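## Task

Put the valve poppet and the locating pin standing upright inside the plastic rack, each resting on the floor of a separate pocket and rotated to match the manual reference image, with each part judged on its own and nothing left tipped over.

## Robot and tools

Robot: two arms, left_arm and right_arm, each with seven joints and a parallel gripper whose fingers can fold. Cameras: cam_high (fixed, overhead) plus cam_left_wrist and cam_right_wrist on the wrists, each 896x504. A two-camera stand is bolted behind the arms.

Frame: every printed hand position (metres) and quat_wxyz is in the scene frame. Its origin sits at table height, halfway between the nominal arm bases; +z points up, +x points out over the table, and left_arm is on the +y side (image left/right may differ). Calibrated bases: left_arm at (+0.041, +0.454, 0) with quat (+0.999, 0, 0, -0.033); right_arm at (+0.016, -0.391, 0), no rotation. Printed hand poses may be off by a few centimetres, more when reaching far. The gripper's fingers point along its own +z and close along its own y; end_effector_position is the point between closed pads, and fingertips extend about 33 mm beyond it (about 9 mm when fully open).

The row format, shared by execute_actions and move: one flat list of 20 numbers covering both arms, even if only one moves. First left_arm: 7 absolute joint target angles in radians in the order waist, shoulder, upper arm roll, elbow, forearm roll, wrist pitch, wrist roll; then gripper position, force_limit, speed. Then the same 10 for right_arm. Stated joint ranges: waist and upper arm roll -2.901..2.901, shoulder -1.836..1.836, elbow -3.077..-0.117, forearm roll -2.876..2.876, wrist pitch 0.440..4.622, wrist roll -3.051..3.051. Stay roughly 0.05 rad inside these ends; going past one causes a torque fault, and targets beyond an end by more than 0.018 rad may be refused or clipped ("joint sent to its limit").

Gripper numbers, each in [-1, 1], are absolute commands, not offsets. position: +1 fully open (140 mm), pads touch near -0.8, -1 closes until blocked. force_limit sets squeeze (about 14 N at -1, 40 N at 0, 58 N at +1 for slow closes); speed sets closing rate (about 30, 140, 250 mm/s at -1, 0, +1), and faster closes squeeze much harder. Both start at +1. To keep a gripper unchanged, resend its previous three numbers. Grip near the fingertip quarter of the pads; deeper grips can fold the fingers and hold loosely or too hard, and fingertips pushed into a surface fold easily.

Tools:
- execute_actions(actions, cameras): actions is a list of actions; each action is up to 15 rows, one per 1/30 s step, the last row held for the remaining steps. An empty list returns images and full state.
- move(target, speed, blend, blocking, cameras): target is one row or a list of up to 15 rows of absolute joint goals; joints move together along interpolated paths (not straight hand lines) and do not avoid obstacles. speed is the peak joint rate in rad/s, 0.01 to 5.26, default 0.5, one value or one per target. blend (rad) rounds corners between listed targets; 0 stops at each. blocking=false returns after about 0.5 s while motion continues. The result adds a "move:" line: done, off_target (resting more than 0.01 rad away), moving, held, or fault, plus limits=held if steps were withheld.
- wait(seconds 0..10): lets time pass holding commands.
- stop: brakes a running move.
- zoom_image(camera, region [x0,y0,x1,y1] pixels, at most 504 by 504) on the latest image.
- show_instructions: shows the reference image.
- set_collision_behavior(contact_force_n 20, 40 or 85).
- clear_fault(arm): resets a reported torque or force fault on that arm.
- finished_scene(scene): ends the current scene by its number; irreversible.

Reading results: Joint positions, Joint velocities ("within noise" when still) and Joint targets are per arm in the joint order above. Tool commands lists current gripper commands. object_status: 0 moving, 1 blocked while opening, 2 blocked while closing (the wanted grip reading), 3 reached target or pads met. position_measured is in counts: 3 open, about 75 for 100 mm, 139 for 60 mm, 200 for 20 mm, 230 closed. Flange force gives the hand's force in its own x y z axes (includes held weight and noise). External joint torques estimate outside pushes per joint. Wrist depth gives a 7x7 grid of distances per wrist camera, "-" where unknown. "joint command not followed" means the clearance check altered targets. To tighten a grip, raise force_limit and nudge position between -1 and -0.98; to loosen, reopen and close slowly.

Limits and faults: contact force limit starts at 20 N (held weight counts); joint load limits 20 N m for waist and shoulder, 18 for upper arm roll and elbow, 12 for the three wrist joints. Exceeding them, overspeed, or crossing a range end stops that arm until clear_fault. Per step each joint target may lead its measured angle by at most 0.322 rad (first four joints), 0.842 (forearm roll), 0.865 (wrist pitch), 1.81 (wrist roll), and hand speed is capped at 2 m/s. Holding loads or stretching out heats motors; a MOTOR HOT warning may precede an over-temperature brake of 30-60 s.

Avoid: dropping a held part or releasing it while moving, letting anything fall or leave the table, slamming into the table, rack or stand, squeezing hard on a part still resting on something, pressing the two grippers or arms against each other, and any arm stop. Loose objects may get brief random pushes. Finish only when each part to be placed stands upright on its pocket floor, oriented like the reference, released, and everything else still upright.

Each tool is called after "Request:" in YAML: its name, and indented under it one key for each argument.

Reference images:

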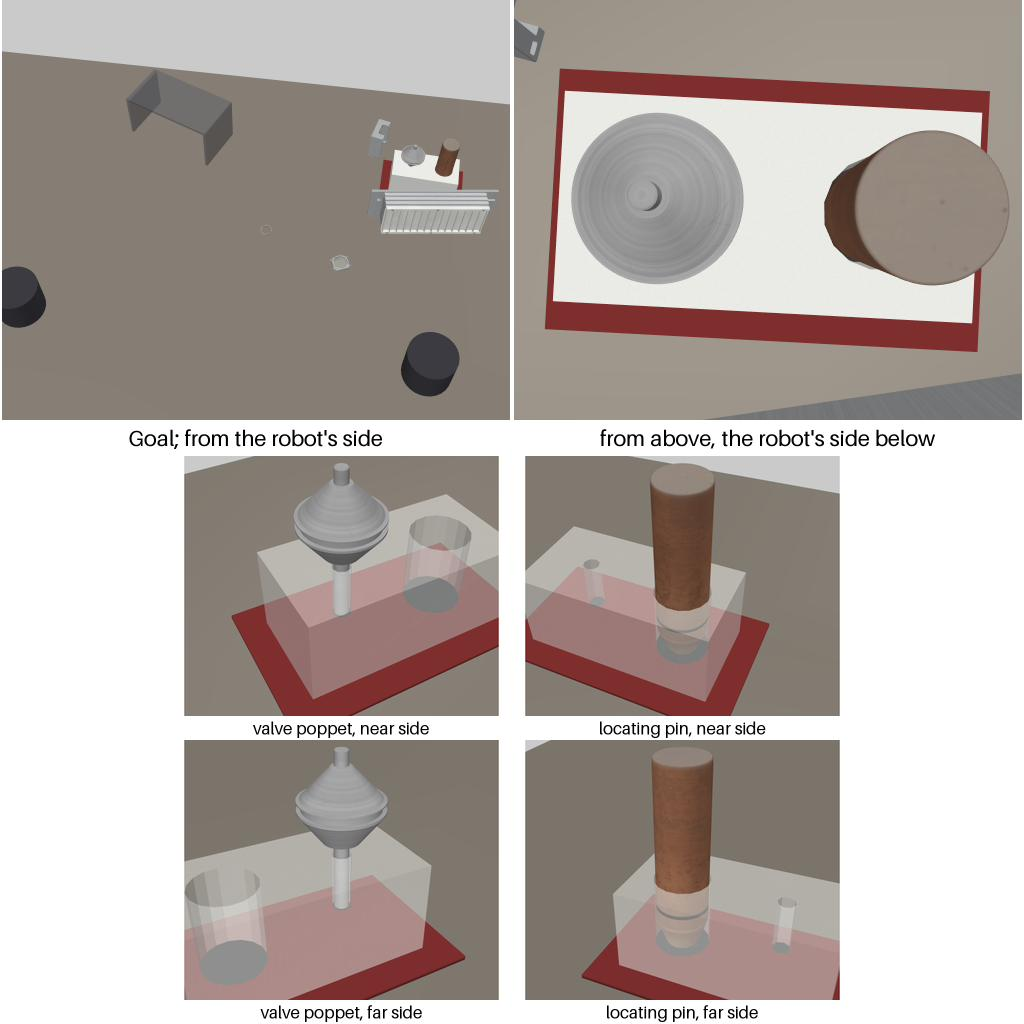

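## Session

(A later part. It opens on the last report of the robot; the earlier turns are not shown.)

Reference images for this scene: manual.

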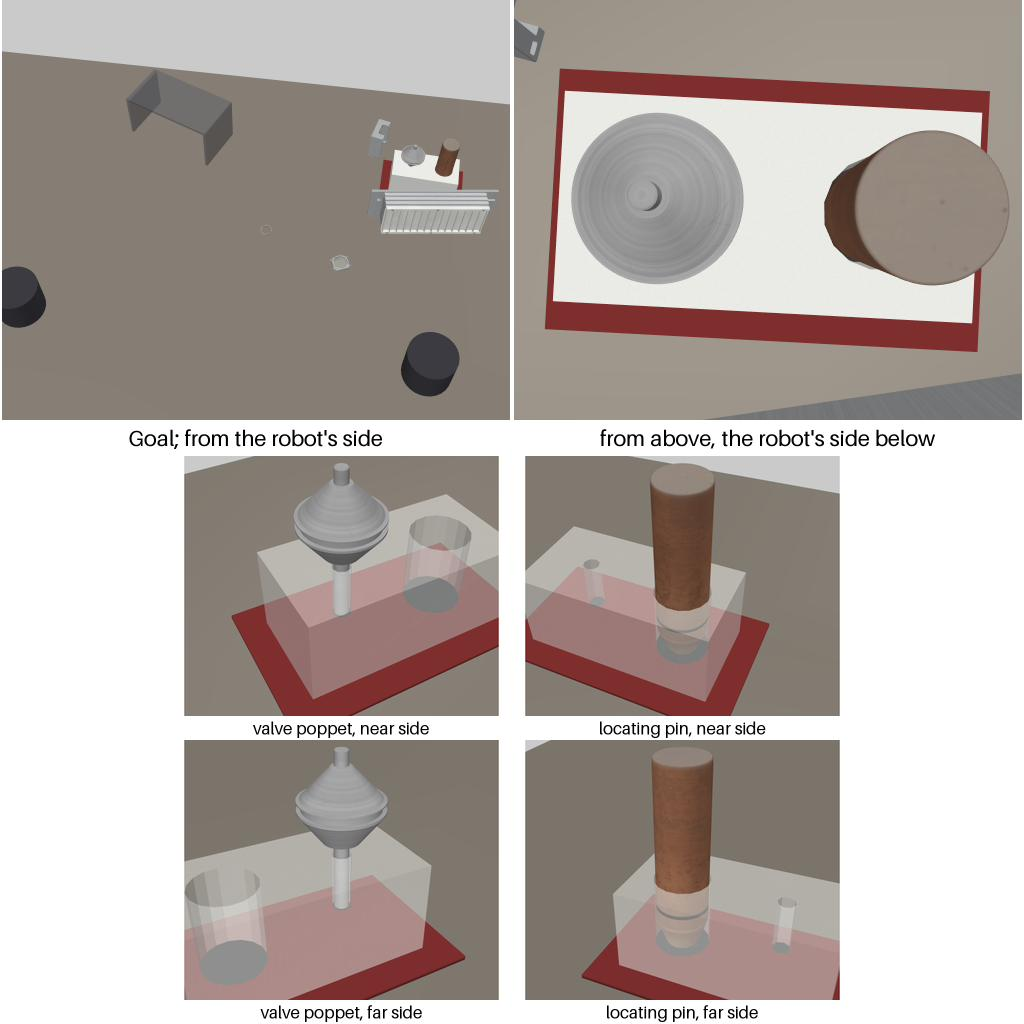

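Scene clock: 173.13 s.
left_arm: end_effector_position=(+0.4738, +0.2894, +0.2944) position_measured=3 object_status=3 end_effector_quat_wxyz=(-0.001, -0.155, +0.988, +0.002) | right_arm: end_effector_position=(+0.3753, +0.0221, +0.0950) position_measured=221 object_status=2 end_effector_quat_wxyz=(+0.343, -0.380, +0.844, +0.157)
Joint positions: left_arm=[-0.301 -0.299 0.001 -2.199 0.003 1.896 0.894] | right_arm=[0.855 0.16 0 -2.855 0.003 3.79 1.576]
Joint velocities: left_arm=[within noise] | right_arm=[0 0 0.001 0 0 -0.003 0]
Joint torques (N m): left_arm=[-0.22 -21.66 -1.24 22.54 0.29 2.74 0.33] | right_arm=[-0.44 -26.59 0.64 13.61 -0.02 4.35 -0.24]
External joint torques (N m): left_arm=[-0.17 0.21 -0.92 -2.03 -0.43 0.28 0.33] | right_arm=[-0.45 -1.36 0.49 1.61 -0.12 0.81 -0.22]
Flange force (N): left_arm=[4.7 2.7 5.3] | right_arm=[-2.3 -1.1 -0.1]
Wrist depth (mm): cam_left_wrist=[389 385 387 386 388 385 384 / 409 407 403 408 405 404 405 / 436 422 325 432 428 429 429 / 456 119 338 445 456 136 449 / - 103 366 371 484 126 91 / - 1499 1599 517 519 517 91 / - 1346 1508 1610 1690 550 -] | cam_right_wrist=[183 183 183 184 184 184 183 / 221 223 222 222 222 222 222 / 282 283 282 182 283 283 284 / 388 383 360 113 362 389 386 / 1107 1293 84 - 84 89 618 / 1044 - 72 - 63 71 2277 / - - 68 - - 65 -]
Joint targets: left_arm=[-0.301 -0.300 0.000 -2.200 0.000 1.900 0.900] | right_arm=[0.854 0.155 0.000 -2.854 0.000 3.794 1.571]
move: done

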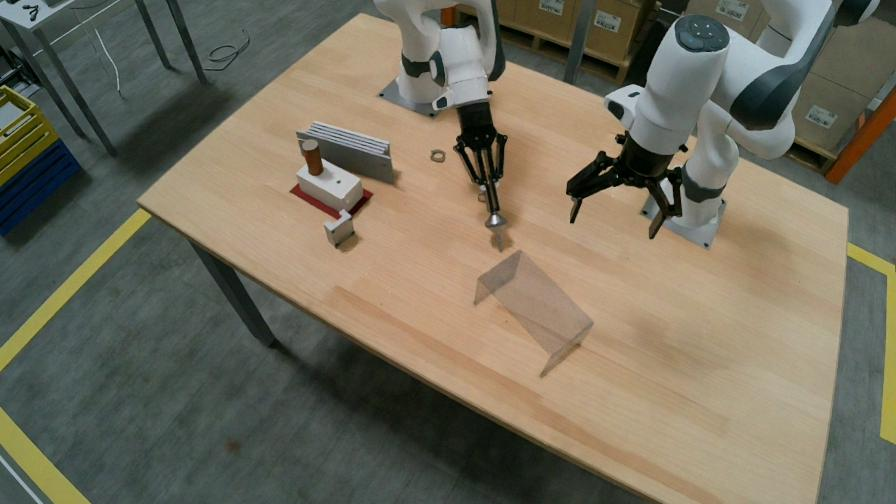

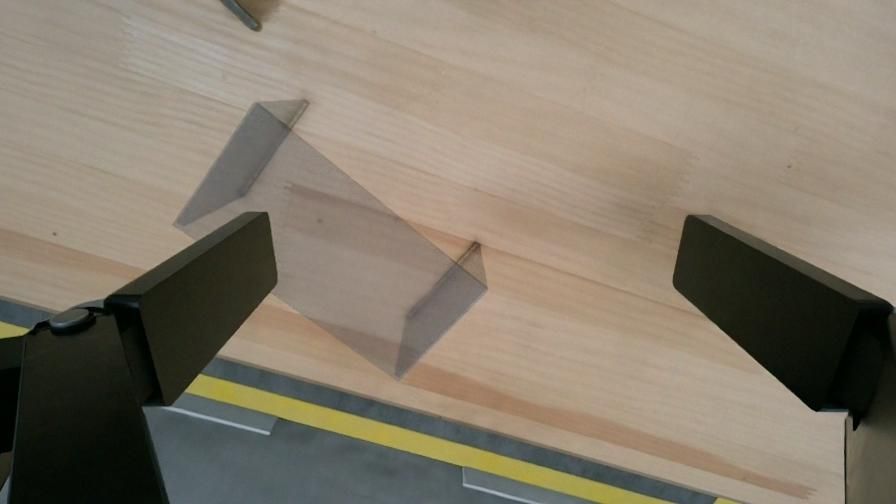

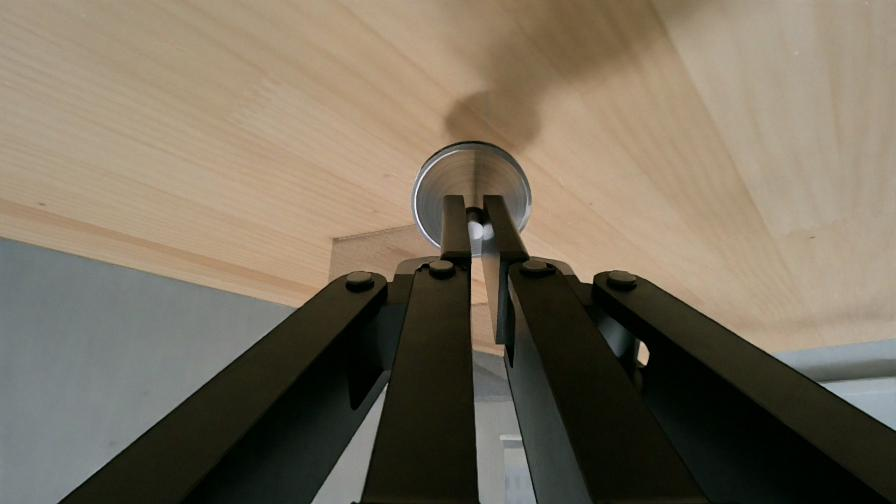

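Request:
move:
  target:
    - [-0.301,-0.3,0,-2.2,0,1.9,0.9,1,0,1,0.854,-0.4073,0,-2.7382,0,2.7672,1.571,-0.98,0.1,-1]
    - [-0.301,-0.3,0,-2.2,0,1.9,0.9,1,0,1,0.125,-0.4144,0,-2.4742,0,2.2344,1.571,-0.98,0.1,-1]
  speed: [0.4,0.4]
  blend: [0.1,0]
  cameras: ["cam_high","cam_right_wrist"]

Request:
zoom_image:
  camera: "cam_high"
  region: [280, 90, 420, 230]

Request:
zoom_image:
  camera: "cam_right_wrist"
  region: [340, 80, 640, 280]

Scene clock: 179.57 s.
left_arm: end_effector_position=(+0.4738, +0.2894, +0.2944) position_measured=3 object_status=3 end_effector_quat_wxyz=(-0.001, -0.155, +0.988, +0.002) | right_arm: end_effector_position=(+0.4767, -0.3319, +0.2440) position_measured=221 object_status=2 end_effector_quat_wxyz=(+0.081, -0.059, +0.995, +0.007)
Joint positions: left_arm=[-0.301 -0.299 0.001 -2.199 0.003 1.896 0.894] | right_arm=[0.127 -0.41 -0.001 -2.481 0.003 2.233 1.576]
Joint velocities: left_arm=[within noise] | right_arm=[-0.001 0.001 -0.001 0 0 -0.003 0]
Joint torques (N m): left_arm=[-0.17 -21.74 -1.3 22.52 0.27 2.74 0.3] | right_arm=[-0.55 -19.19 0.58 27.05 0.59 3.07 -0.21]
External joint torques (N m): left_arm=[-0.17 0.16 -1.03 -2.06 -0.45 0.28 0.3] | right_arm=[-0.57 -1.45 0.92 2.74 -0.12 0.26 -0.21]
Flange force (N): left_arm=[5.0 2.7 5.3] | right_arm=[-4.0 0.5 -5.1]
Wrist depth (mm): cam_left_wrist=[386 387 387 389 384 384 386 / 407 409 404 407 407 407 405 / 434 424 326 428 431 430 427 / 459 119 338 446 454 136 449 / - 103 364 371 485 127 91 / - 1518 1518 523 519 512 91 / - - - 1702 1643 549 -] | cam_right_wrist=[329 330 327 332 332 332 330 / 355 356 343 299 357 359 360 / 387 388 237 178 391 393 394 / 429 429 423 109 416 432 429 / 473 465 84 - 84 89 481 / - - 72 - 63 71 511 / - - 68 - - 65 -]
Joint targets: left_arm=[-0.301 -0.300 0.000 -2.200 0.000 1.900 0.900] | right_arm=[0.125 -0.414 0.000 -2.474 0.000 2.234 1.571]
move: done
Images, in order (width x height): cam_high 896x504, cam_right_wrist 896x504.

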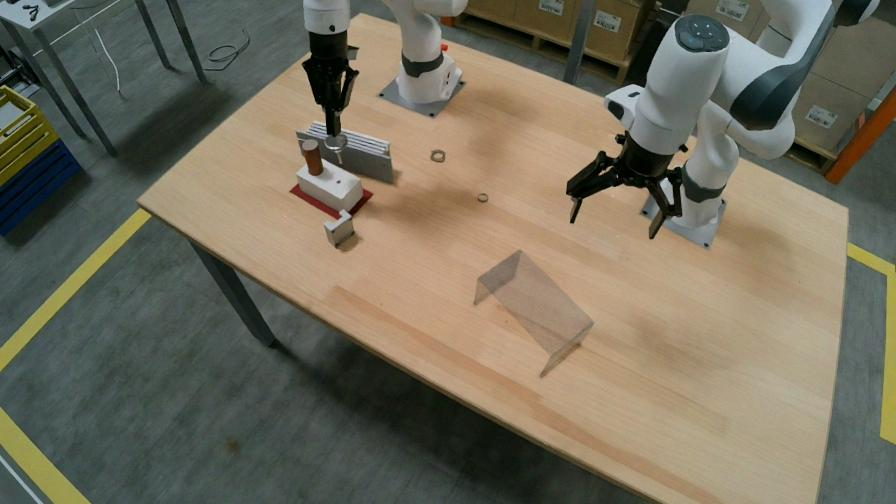

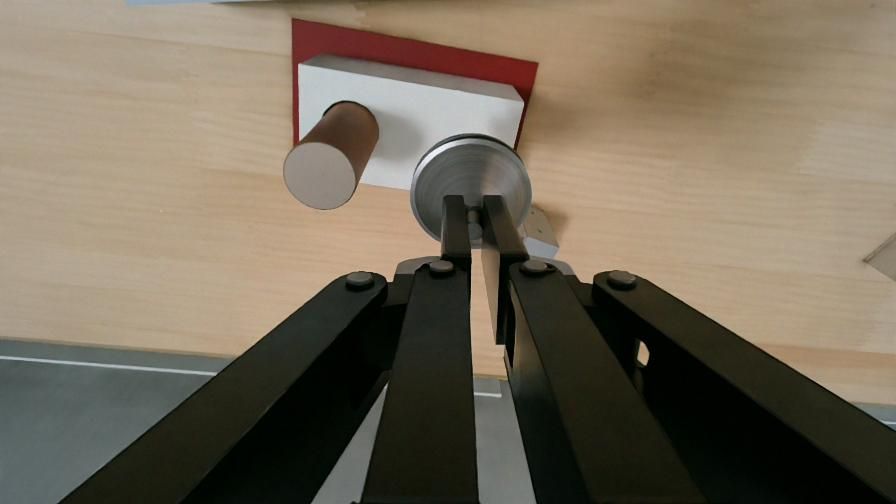

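Scaled by 3.600 from the camera's 896x504 image, which has a finer 1280x720 frame.

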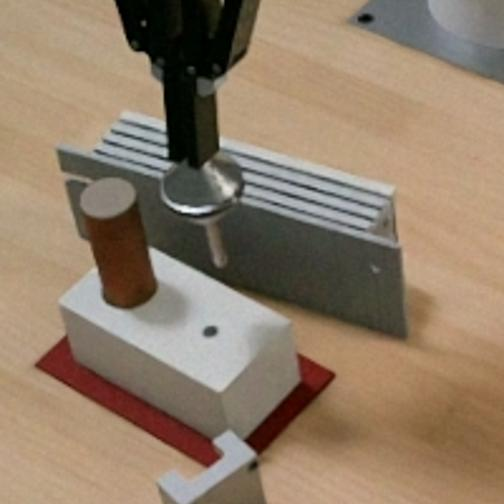

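Scaled by 1.680 from the camera's 896x504 image, which has a finer 1280x720 frame.

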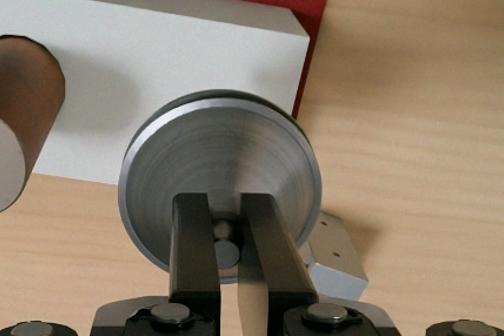

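Request:
move:
  target: [-0.301,-0.3,0,-2.2,0,1.9,0.9,1,0,1,0.125,-0.5764,0,-2.6031,0,2.2012,1.571,-0.98,0.1,-1]
  speed: 0.3
  cameras: ["cam_high","cam_right_wrist"]

Request:
zoom_image:
  camera: "cam_right_wrist"
  region: [340, 20, 640, 220]

Scene clock: 182.47 s.
left_arm: end_effector_position=(+0.4738, +0.2894, +0.2944) position_measured=3 object_status=3 end_effector_quat_wxyz=(-0.001, -0.155, +0.988, +0.002) | right_arm: end_effector_position=(+0.4303, -0.3376, +0.2457) position_measured=221 object_status=2 end_effector_quat_wxyz=(+0.082, -0.059, +0.995, +0.007)
Joint positions: left_arm=[-0.301 -0.299 0.001 -2.199 0.003 1.896 0.894] | right_arm=[0.126 -0.572 -0.001 -2.606 0.003 2.2 1.576]
Joint velocities: left_arm=[within noise] | right_arm=[0 0 -0.002 -0.001 0.001 -0.003 0]
Joint torques (N m): left_arm=[-0.21 -21.7 -1.3 22.57 0.29 2.73 0.31] | right_arm=[-0.48 -14.32 0.4 26.56 0.59 3.14 -0.21]
External joint torques (N m): left_arm=[-0.15 0.19 -0.97 -2.03 -0.43 0.27 0.31] | right_arm=[-0.48 -1.91 0.88 1.98 -0.14 0.3 -0.21]
Flange force (N): left_arm=[4.8 2.7 5.3] | right_arm=[0.5 0.5 -4.9]
Wrist depth (mm): cam_left_wrist=[390 387 387 385 388 385 383 / 411 410 403 407 407 404 405 / 434 422 326 429 433 428 427 / 461 119 338 443 455 136 448 / - 103 365 371 484 126 91 / - 1518 1547 520 516 517 91 / - - 1402 1547 1643 554 -] | cam_right_wrist=[328 253 248 249 265 332 334 / 357 357 353 354 359 363 363 / 393 391 316 178 391 392 393 / 431 429 257 108 416 434 432 / 478 464 84 - 84 89 479 / 1495 - 72 - 63 71 521 / - - 68 - - 65 -]
Joint targets: left_arm=[-0.301 -0.300 0.000 -2.200 0.000 1.900 0.900] | right_arm=[0.125 -0.576 0.000 -2.603 0.000 2.201 1.571]
move: done
Images, in order (width x height): cam_high 896x504, cam_right_wrist 896x504.

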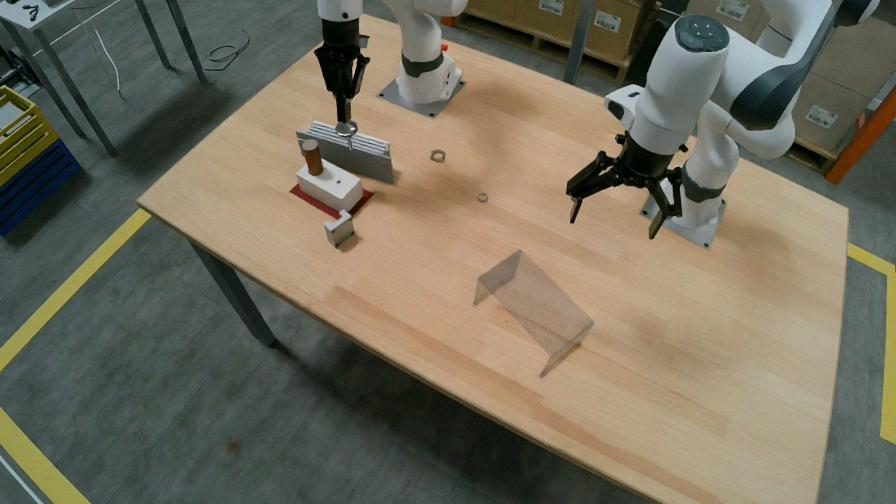

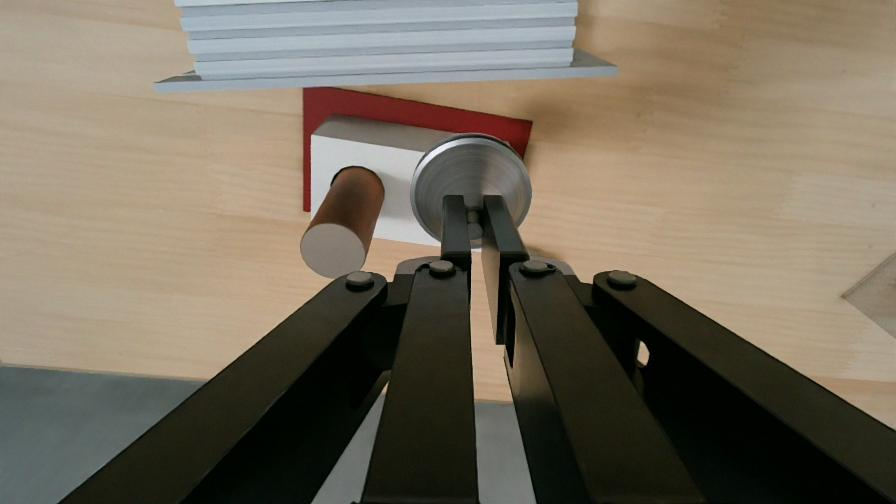

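Scaled by 1.680 from the camera's 896x504 image, which has a finer 1280x720 frame.

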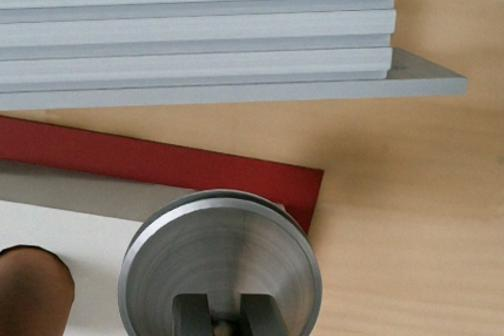

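Request:
move:
  target: [-0.301,-0.3,0,-2.2,0,1.9,0.9,1,0,1,0.125,-0.3283,0,-2.3966,0,2.2428,1.571,-0.98,0.1,-1]
  speed: 0.3
  cameras: ["cam_high","cam_right_wrist"]

Request:
zoom_image:
  camera: "cam_right_wrist"
  region: [300, 20, 600, 220]

Request:
zoom_image:
  camera: "cam_high"
  region: [280, 90, 420, 230]

Scene clock: 184.30 s.
left_arm: end_effector_position=(+0.4738, +0.2894, +0.2944) position_measured=3 object_status=3 end_effector_quat_wxyz=(-0.001, -0.155, +0.988, +0.002) | right_arm: end_effector_position=(+0.5017, -0.3287, +0.2441) position_measured=221 object_status=2 end_effector_quat_wxyz=(+0.079, -0.059, +0.995, +0.007)
Joint positions: left_arm=[-0.301 -0.299 0.001 -2.199 0.003 1.896 0.894] | right_arm=[0.126 -0.326 -0.001 -2.403 0.003 2.235 1.576]
Joint torques (N m): left_arm=[-0.13 -21.77 -1.29 22.51 0.28 2.74 0.33] | right_arm=[-0.5 -21.33 0.61 26.99 0.59 3.45 -0.17]
External joint torques (N m): left_arm=[-0.12 0.14 -1.01 -2.07 -0.43 0.28 0.33] | right_arm=[-0.5 -0.65 0.89 2.7 -0.12 0.66 -0.17]
Flange force (N): left_arm=[5.0 2.8 5.4] | right_arm=[-6.5 0.5 -2.6]
Wrist depth (mm): cam_left_wrist=[390 388 389 387 386 383 382 / 412 407 405 405 406 405 406 / 433 423 326 432 431 432 430 / 460 120 338 446 455 136 447 / - 103 364 370 486 126 91 / - 1489 1518 519 519 518 91 / - 1362 - 1632 1678 552 -] | cam_right_wrist=[329 330 318 324 331 331 333 / 357 358 228 294 360 362 360 / 387 389 389 178 386 392 390 / 429 424 421 109 414 429 432 / 472 466 84 - 84 89 479 / - - 72 - 63 71 511 / - - 68 - - 66 -]
Joint targets: left_arm=[-0.301 -0.300 0.000 -2.200 0.000 1.900 0.900] | right_arm=[0.125 -0.328 0.000 -2.397 0.000 2.243 1.571]
move: done
Images, in order (width x height): cam_high 896x504, cam_right_wrist 896x504.

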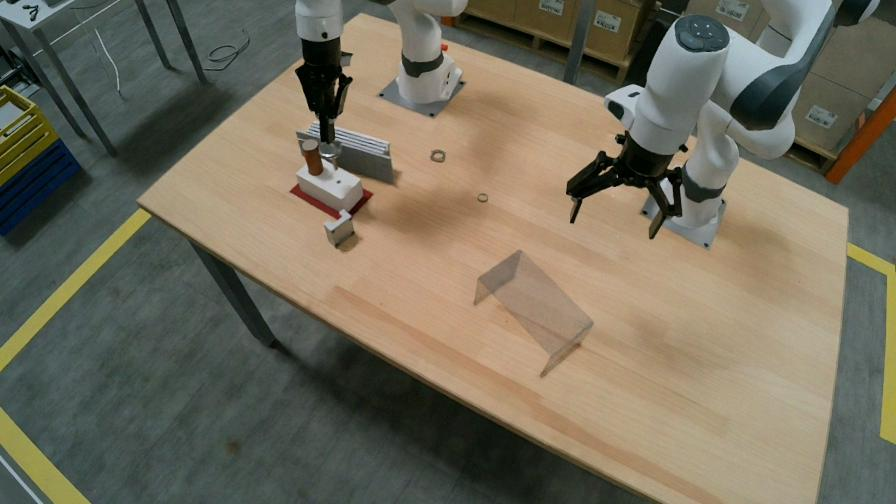

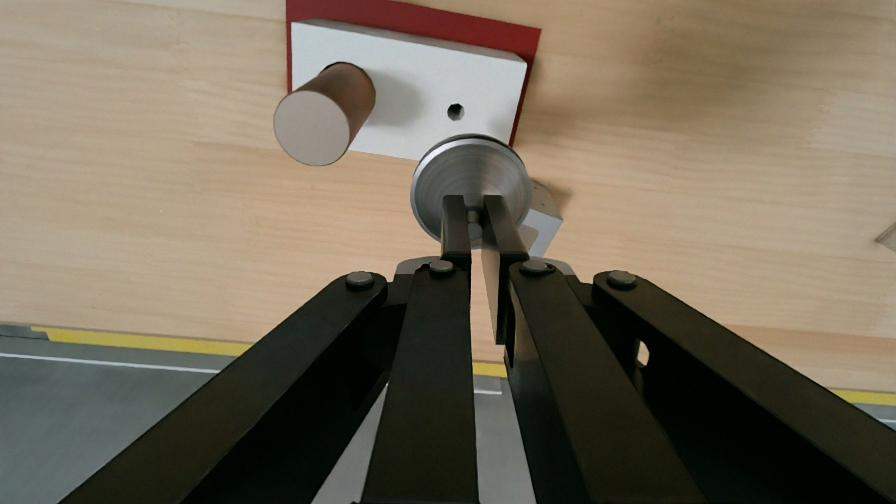

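Scaled by 1.680 from the camera's 896x504 image, which has a finer 1280x720 frame.

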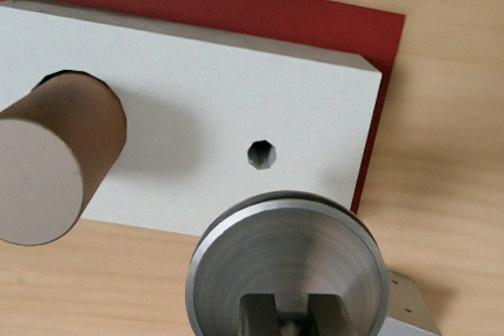

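Scaled by 3.600 from the camera's 896x504 image, which has a finer 1280x720 frame.

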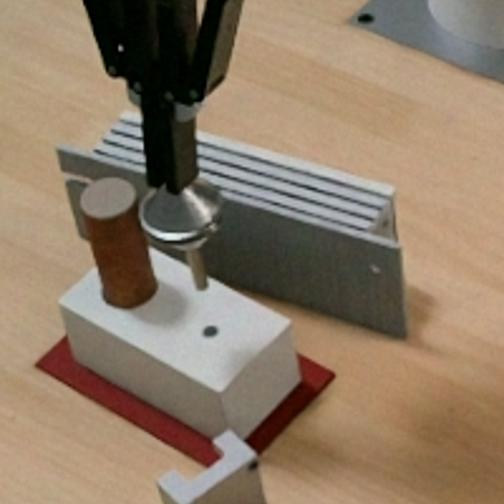

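Request:
move:
  target: [-0.301,-0.3,0,-2.2,0,1.9,0.9,1,0,1,0.1155,-0.3113,0,-2.4834,0,2.3466,1.571,-0.98,0.1,-1]
  speed: 0.12
  cameras: ["cam_high","cam_right_wrist"]

Request:
zoom_image:
  camera: "cam_high"
  region: [300, 130, 370, 200]

Request:
zoom_image:
  camera: "cam_right_wrist"
  region: [300, 20, 600, 220]

Scene clock: 187.43 s.
left_arm: end_effector_position=(+0.4738, +0.2894, +0.2944) position_measured=3 object_status=3 end_effector_quat_wxyz=(-0.001, -0.155, +0.988, +0.002) | right_arm: end_effector_position=(+0.4953, -0.3342, +0.2073) position_measured=221 object_status=2 end_effector_quat_wxyz=(+0.080, -0.054, +0.995, +0.006)
Joint positions: left_arm=[-0.301 -0.299 0.001 -2.199 0.003 1.896 0.894] | right_arm=[0.117 -0.308 -0.001 -2.486 0.003 2.339 1.576]
Joint velocities: left_arm=[within noise] | right_arm=[0 0 0 0.001 0.001 0.005 -0.001]
Joint torques (N m): left_arm=[-0.21 -21.75 -1.37 22.55 0.28 2.75 0.34] | right_arm=[-0.52 -21.81 0.6 25.61 0.53 3.53 -0.23]
External joint torques (N m): left_arm=[-0.15 0.26 -1.04 -2.1 -0.43 0.28 0.34] | right_arm=[-0.53 -1.13 0.87 1.91 -0.14 0.72 -0.23]
Flange force (N): left_arm=[4.8 2.6 5.5] | right_arm=[-2.6 0.4 -1.9]
Wrist depth (mm): cam_left_wrist=[388 389 386 386 384 384 384 / 411 409 402 406 405 404 405 / 437 422 327 432 429 431 428 / 461 119 339 447 455 135 449 / - 103 369 371 487 127 91 / - 1499 1527 520 519 512 91 / - - 1499 1632 1666 548 -] | cam_right_wrist=[297 299 288 291 299 299 299 / 321 323 251 258 323 324 324 / 350 348 193 177 353 354 353 / 387 384 378 109 321 388 389 / 427 420 84 - 84 89 431 / 1553 - 72 - 63 71 460 / - - 68 - - 66 -]
Joint targets: left_arm=[-0.301 -0.300 0.000 -2.200 0.000 1.900 0.900] | right_arm=[0.115 -0.311 0.000 -2.483 0.000 2.347 1.571]
move: done
Images, in order (width x height): cam_high 896x504, cam_right_wrist 896x504.

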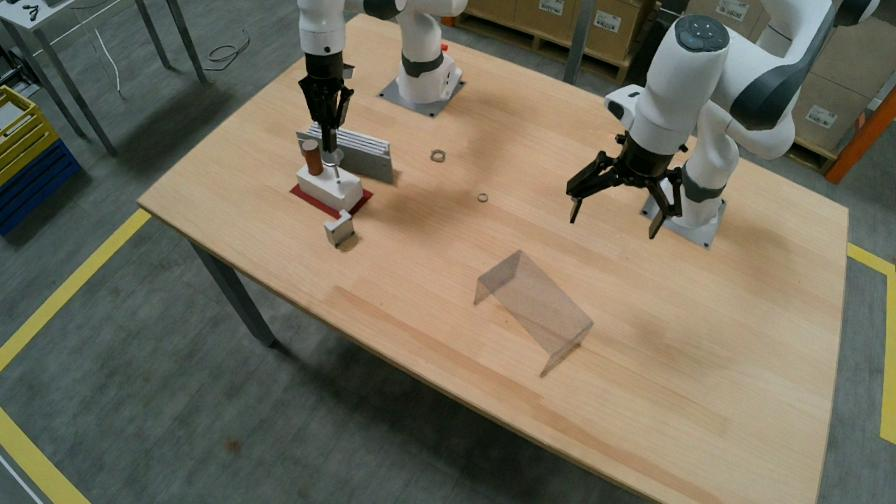

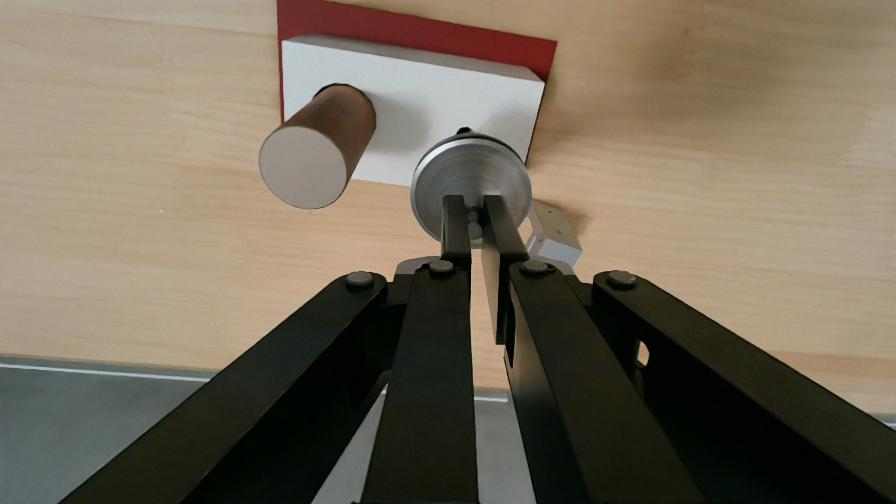

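Scaled by 7.200 from the camera's 896x504 image, which has a finer 1280x720 frame.

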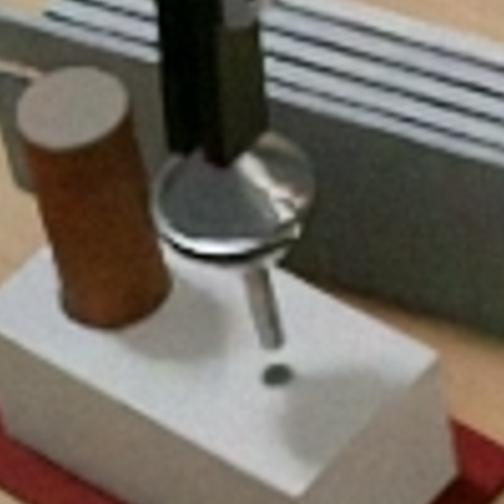

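Scaled by 1.680 from the camera's 896x504 image, which has a finer 1280x720 frame.

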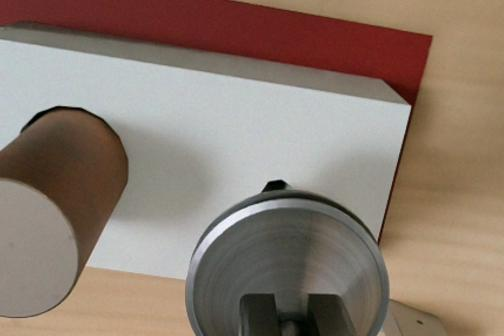

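Request:
move:
  target: [-0.301,-0.3,0,-2.2,0,1.9,0.9,1,0,1,0.1135,-0.2868,0,-2.5096,0,2.3973,1.571,-0.98,0.1,-1]
  speed: 0.06
  cameras: ["cam_high","cam_right_wrist"]

Request:
zoom_image:
  camera: "cam_high"
  region: [300, 130, 370, 200]

Scene clock: 190.00 s.
left_arm: end_effector_position=(+0.4738, +0.2894, +0.2944) position_measured=3 object_status=3 end_effector_quat_wxyz=(-0.001, -0.155, +0.988, +0.002) | right_arm: end_effector_position=(+0.4963, -0.3351, +0.1909) position_measured=221 object_status=2 end_effector_quat_wxyz=(+0.082, -0.053, +0.995, +0.006)
Joint positions: left_arm=[-0.301 -0.299 0.001 -2.199 0.003 1.896 0.894] | right_arm=[0.115 -0.285 -0.001 -2.511 0.003 2.391 1.576]
Joint velocities: left_arm=[within noise] | right_arm=[0 0.009 0.001 -0.009 0 0.002 0.001]
Joint torques (N m): left_arm=[-0.23 -21.76 -1.32 22.5 0.27 2.74 0.25] | right_arm=[-0.45 -21.08 0.64 24.89 0.51 3.4 -0.16]
External joint torques (N m): left_arm=[-0.25 0.01 -1.07 -2.01 -0.45 0.28 0.25] | right_arm=[-0.45 -0.09 0.89 1.59 -0.13 0.58 -0.16]
Flange force (N): left_arm=[5.4 2.7 5.2] | right_arm=[-4.6 0.6 0.1]
Wrist depth (mm): cam_left_wrist=[391 387 387 387 387 386 384 / 412 409 406 407 405 409 404 / 432 425 327 430 430 429 426 / 460 119 337 444 456 136 445 / - 103 365 373 484 127 91 / - 1499 1557 524 519 512 91 / - 1402 1222 1518 1666 548 -] | cam_right_wrist=[281 283 279 278 284 286 284 / 308 307 226 244 303 309 307 / 334 334 176 178 336 336 339 / 369 365 362 109 324 372 370 / 407 399 84 - 84 89 412 / 440 - 72 - 63 71 443 / - - 68 - - 65 -]
Joint targets: left_arm=[-0.301 -0.300 0.000 -2.200 0.000 1.900 0.900] | right_arm=[0.113 -0.287 0.000 -2.510 0.000 2.397 1.571]
move: done
Images, in order (width x height): cam_high 896x504, cam_right_wrist 896x504.

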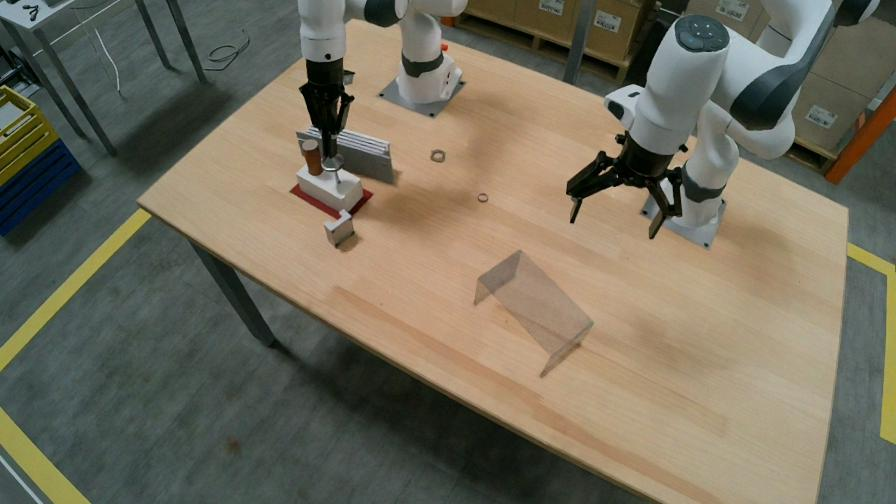

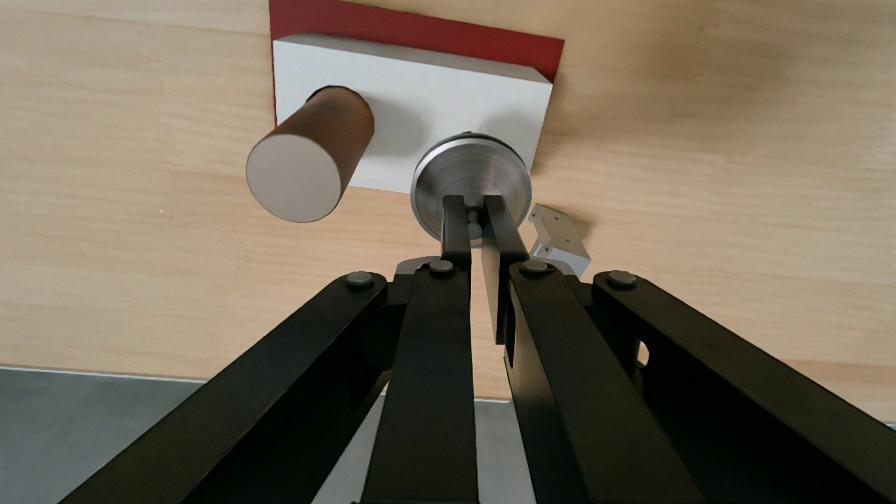

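Scaled by 7.200 from the camera's 896x504 image, which has a finer 1280x720 frame.

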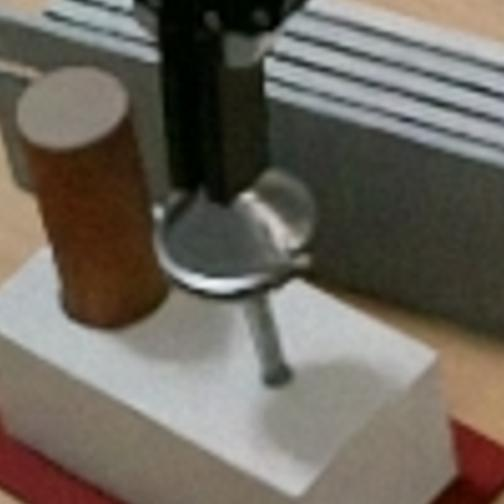

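Request:
move:
  target: [-0.301,-0.3,0,-2.2,0,1.9,0.9,1,0,1,0.1135,-0.2804,0,-2.5208,0,2.4149,1.571,-0.98,0.1,-1]
  speed: 0.04
  cameras: ["cam_high","cam_right_wrist"]

Request:
zoom_image:
  camera: "cam_high"
  region: [300, 130, 370, 200]

Scene clock: 191.37 s.
left_arm: end_effector_position=(+0.4738, +0.2894, +0.2944) position_measured=3 object_status=3 end_effector_quat_wxyz=(-0.001, -0.155, +0.988, +0.002) | right_arm: end_effector_position=(+0.4946, -0.3353, +0.1838) position_measured=221 object_status=2 end_effector_quat_wxyz=(+0.081, -0.053, +0.995, +0.006)
Joint positions: left_arm=[-0.301 -0.299 0.001 -2.199 0.003 1.896 0.894] | right_arm=[0.115 -0.278 -0.001 -2.524 0.003 2.408 1.576]
Joint velocities: left_arm=[within noise] | right_arm=[0 0 0 0 0.001 0.004 -0.002]
Joint torques (N m): left_arm=[-0.26 -21.77 -1.25 22.5 0.27 2.75 0.34] | right_arm=[-0.55 -21.95 0.63 24.9 0.51 3.43 -0.21]
External joint torques (N m): left_arm=[-0.29 0.12 -1.02 -2.09 -0.45 0.28 0.34] | right_arm=[-0.51 -0.67 0.92 1.73 -0.12 0.61 -0.2]
Flange force (N): left_arm=[5.2 2.8 5.4] | right_arm=[-3.4 0.5 -1.0]
Wrist depth (mm): cam_left_wrist=[391 388 387 385 385 383 384 / 411 411 403 409 404 405 405 / 433 421 327 429 430 429 424 / 460 119 339 445 455 135 447 / - 103 365 370 486 126 91 / - 1499 1599 519 521 521 91 / - - 1508 1610 1702 554 -] | cam_right_wrist=[276 277 269 273 279 279 276 / 298 299 229 235 303 302 301 / 326 328 167 178 327 329 329 / 358 359 353 109 324 360 363 / 399 390 84 - 84 89 403 / - - 72 - 63 71 430 / - - 68 - - 66 -]
Joint targets: left_arm=[-0.301 -0.300 0.000 -2.200 0.000 1.900 0.900] | right_arm=[0.113 -0.280 0.000 -2.521 0.000 2.415 1.571]
move: done
Images, in order (width x height): cam_high 896x504, cam_right_wrist 896x504.

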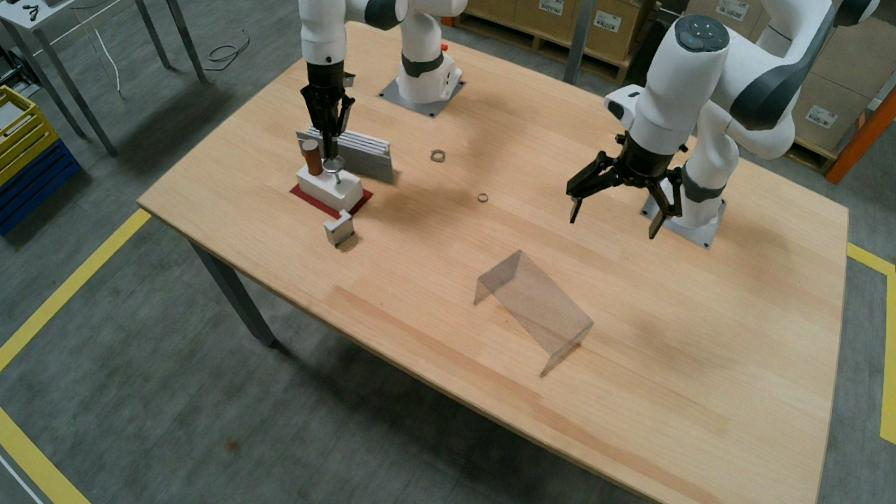

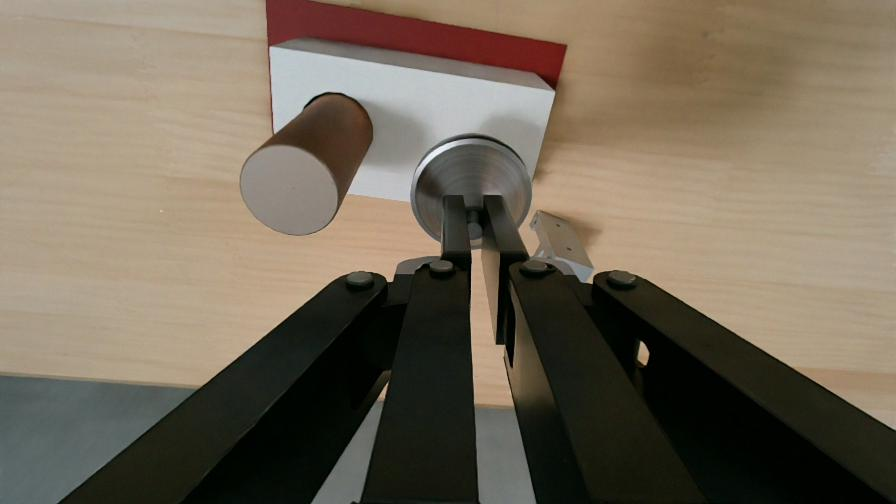

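Scaled by 7.200 from the camera's 896x504 image, which has a finer 1280x720 frame.

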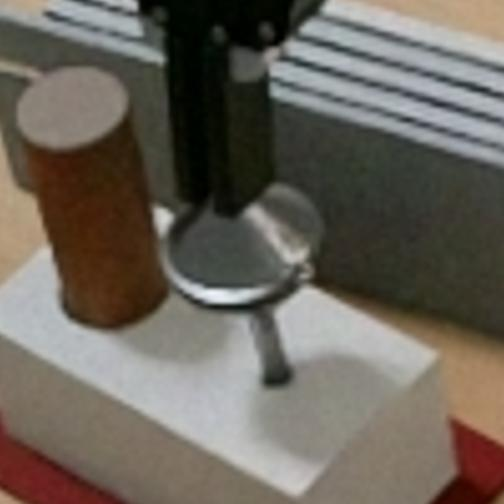

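Request:
move:
  target: [-0.301,-0.3,0,-2.2,0,1.9,0.9,1,0,1,0.1135,-0.2616,0,-2.5364,0,2.4493,1.571,-0.98,0.1,-1]
  speed: 0.05
  cameras: ["cam_high"]

Request:
zoom_image:
  camera: "cam_high"
  region: [300, 130, 370, 200]

Scene clock: 193.07 s.
left_arm: end_effector_position=(+0.4738, +0.2894, +0.2944) position_measured=3 object_status=3 end_effector_quat_wxyz=(-0.001, -0.155, +0.988, +0.002) | right_arm: end_effector_position=(+0.4945, -0.3353, +0.1719) position_measured=221 object_status=2 end_effector_quat_wxyz=(+0.081, -0.053, +0.995, +0.006)
Joint positions: left_arm=[-0.301 -0.299 0.001 -2.199 0.003 1.896 0.894] | right_arm=[0.115 -0.259 -0.001 -2.539 0.003 2.442 1.576]
Joint velocities: left_arm=[within noise] | right_arm=[0 0 -0.001 -0.002 0 0.004 0.001]
Joint torques (N m): left_arm=[-0.29 -21.72 -1.28 22.47 0.29 2.74 0.34] | right_arm=[-0.5 -22.26 0.6 24.45 0.48 3.65 -0.19]
External joint torques (N m): left_arm=[-0.28 0.17 -0.99 -2.14 -0.43 0.28 0.34] | right_arm=[-0.5 -0.73 0.83 1.61 -0.13 0.83 -0.19]
Flange force (N): left_arm=[5.1 2.8 5.5] | right_arm=[-2.8 0.4 -0.3]
Wrist depth (mm): cam_left_wrist=[390 387 388 386 384 385 386 / 412 411 403 407 405 404 406 / 437 422 326 430 431 430 427 / 459 120 338 443 454 135 448 / - 103 364 369 484 126 91 / - 1489 1578 518 516 516 91 / - 1331 1248 1610 1610 554 -] | cam_right_wrist=[266 267 260 263 268 267 267 / 288 289 217 224 284 291 288 / 313 314 157 178 315 317 317 / 343 344 338 113 327 347 347 / 381 374 84 - 84 83 384 / 419 - 72 - 63 71 416 / - - 68 - - 65 -]
Joint targets: left_arm=[-0.301 -0.300 0.000 -2.200 0.000 1.900 0.900] | right_arm=[0.113 -0.262 0.000 -2.536 0.000 2.449 1.571]
move: done
Images, in order (width x height): cam_high 896x504.

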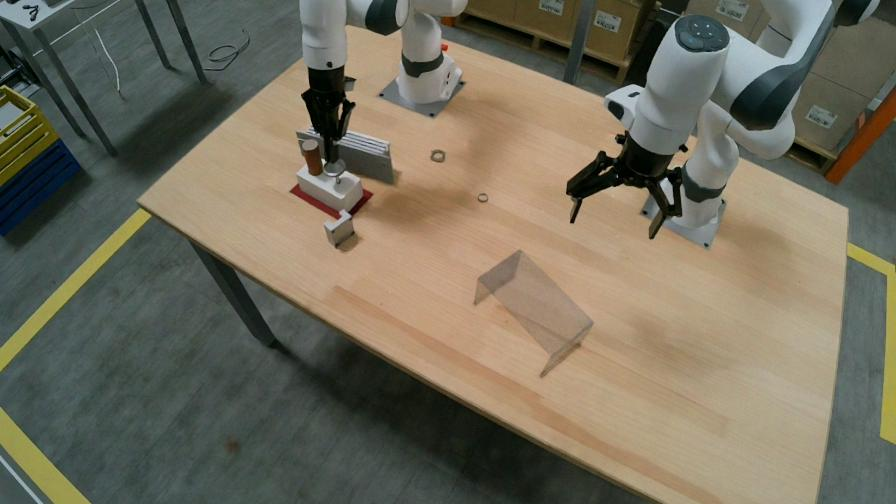

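Scaled by 7.200 from the camera's 896x504 image, which has a finer 1280x720 frame.

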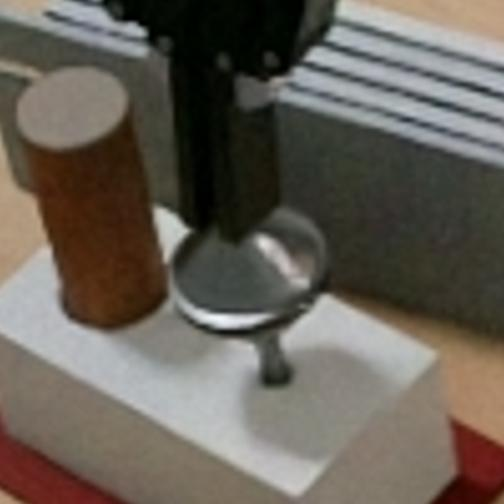

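Request:
move:
  target: [-0.301,-0.3,0,-2.2,0,1.9,0.9,1,0,1,0.1135,-0.2514,0,-2.5436,0,2.4667,1.571,-0.98,0.1,-1]
  speed: 0.04

Request:
move:
  target: [-0.301,-0.3,0,-2.2,0,1.9,0.9,1,0,1,0.1135,-0.2412,0,-2.5508,0,2.4841,1.571,-0.98,0.1,-1]
  speed: 0.03
  cameras: ["cam_high"]

Request:
zoom_image:
  camera: "cam_high"
  region: [300, 130, 370, 200]

Scene clock: 194.30 s.
left_arm: end_effector_position=(+0.4738, +0.2894, +0.2944) position_measured=3 object_status=3 end_effector_quat_wxyz=(-0.001, -0.155, +0.988, +0.002) | right_arm: end_effector_position=(+0.4946, -0.3353, +0.1660) position_measured=221 object_status=2 end_effector_quat_wxyz=(+0.081, -0.053, +0.995, +0.006)
Joint positions: left_arm=[-0.301 -0.299 0.001 -2.199 0.003 1.896 0.894] | right_arm=[0.115 -0.249 -0.001 -2.546 0.003 2.459 1.576]
Joint velocities: left_arm=[within noise] | right_arm=[-0.001 -0.001 0 0.001 0 0.004 -0.001]
Joint torques (N m): left_arm=[-0.23 -21.7 -1.27 22.56 0.26 2.73 0.3] | right_arm=[-0.51 -22.42 0.62 24.39 0.47 3.51 -0.21]
External joint torques (N m): left_arm=[-0.28 0.09 -1.06 -1.97 -0.46 0.27 0.3] | right_arm=[-0.44 -0.68 0.9 1.69 -0.14 0.7 -0.2]
Flange force (N): left_arm=[5.0 2.5 5.1] | right_arm=[-3.3 0.5 -0.6]
Wrist depth (mm): cam_left_wrist=[393 389 387 386 386 386 386 / 411 410 405 406 406 407 407 / 435 424 328 429 431 429 429 / 462 120 338 445 455 135 449 / - 103 367 371 486 127 91 / - 1547 1557 520 516 512 91 / - - - 1643 1714 555 -] | cam_right_wrist=[260 261 253 257 262 261 262 / 283 282 216 219 285 284 284 / 308 301 155 179 308 309 310 / 340 338 326 114 327 341 341 / 377 370 84 - 84 89 378 / 409 - 72 - 63 71 405 / - - 68 - - 65 -]
Joint targets: left_arm=[-0.301 -0.300 0.000 -2.200 0.000 1.900 0.900] | right_arm=[0.113 -0.251 0.000 -2.544 0.000 2.467 1.571]
move: done

Scene clock: 195.20 s.
left_arm: end_effector_position=(+0.4738, +0.2894, +0.2944) position_measured=3 object_status=3 end_effector_quat_wxyz=(-0.001, -0.155, +0.988, +0.002) | right_arm: end_effector_position=(+0.4944, -0.3353, +0.1600) position_measured=221 object_status=2 end_effector_quat_wxyz=(+0.081, -0.053, +0.995, +0.006)
Joint positions: left_arm=[-0.301 -0.299 0.001 -2.199 0.003 1.896 0.894] | right_arm=[0.115 -0.239 -0.001 -2.553 0.003 2.477 1.576]
Joint velocities: left_arm=[within noise] | right_arm=[0.001 -0.001 0 -0.001 -0.001 0.003 0]
Joint torques (N m): left_arm=[-0.24 -21.71 -1.31 22.5 0.29 2.75 0.35] | right_arm=[-0.51 -22.68 0.51 24.27 0.47 3.43 -0.17]
External joint torques (N m): left_arm=[-0.21 0.23 -1.01 -2.14 -0.43 0.27 0.35] | right_arm=[-0.49 -0.67 0.75 1.72 -0.13 0.61 -0.17]
Flange force (N): left_arm=[5.0 2.8 5.5] | right_arm=[-3.4 0.3 -0.8]
Wrist depth (mm): cam_left_wrist=[389 388 387 385 384 384 382 / 409 408 406 409 406 405 405 / 435 422 325 430 429 427 426 / 461 119 338 444 457 136 450 / - 103 366 371 481 127 91 / - 1462 1557 520 520 516 91 / - 1331 - 1752 1643 552 -] | cam_right_wrist=[256 256 249 253 257 257 256 / 276 277 207 214 269 277 277 / 302 296 164 178 298 303 302 / 330 329 318 113 321 334 334 / 367 360 84 - 84 89 370 / 403 - 72 - 63 71 397 / - - 68 - - 66 -]
Joint targets: left_arm=[-0.301 -0.300 0.000 -2.200 0.000 1.900 0.900] | right_arm=[0.113 -0.241 0.000 -2.551 0.000 2.484 1.571]
move: done
Images, in order (width x height): cam_high 896x504.

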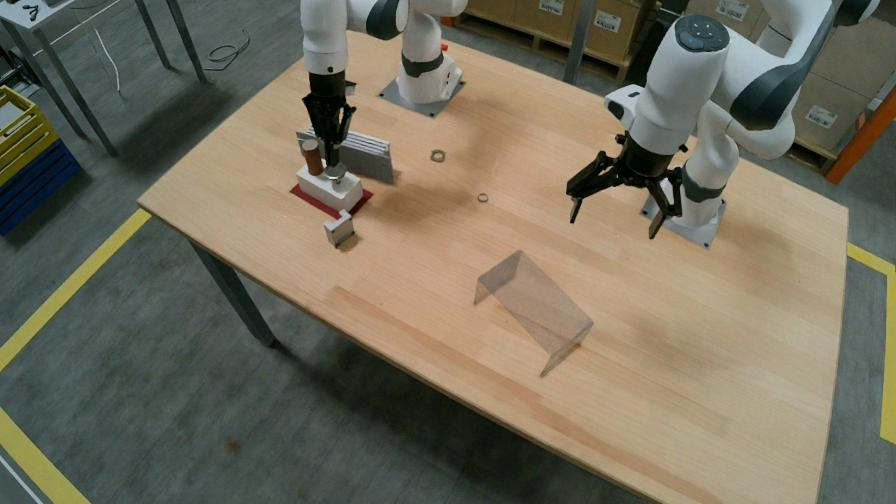

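Scaled by 7.200 from the camera's 896x504 image, which has a finer 1280x720 frame.

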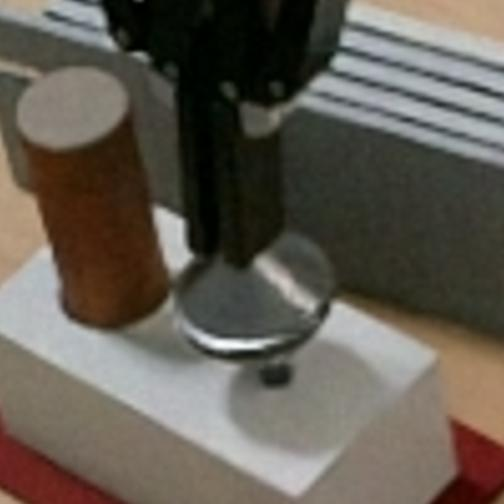

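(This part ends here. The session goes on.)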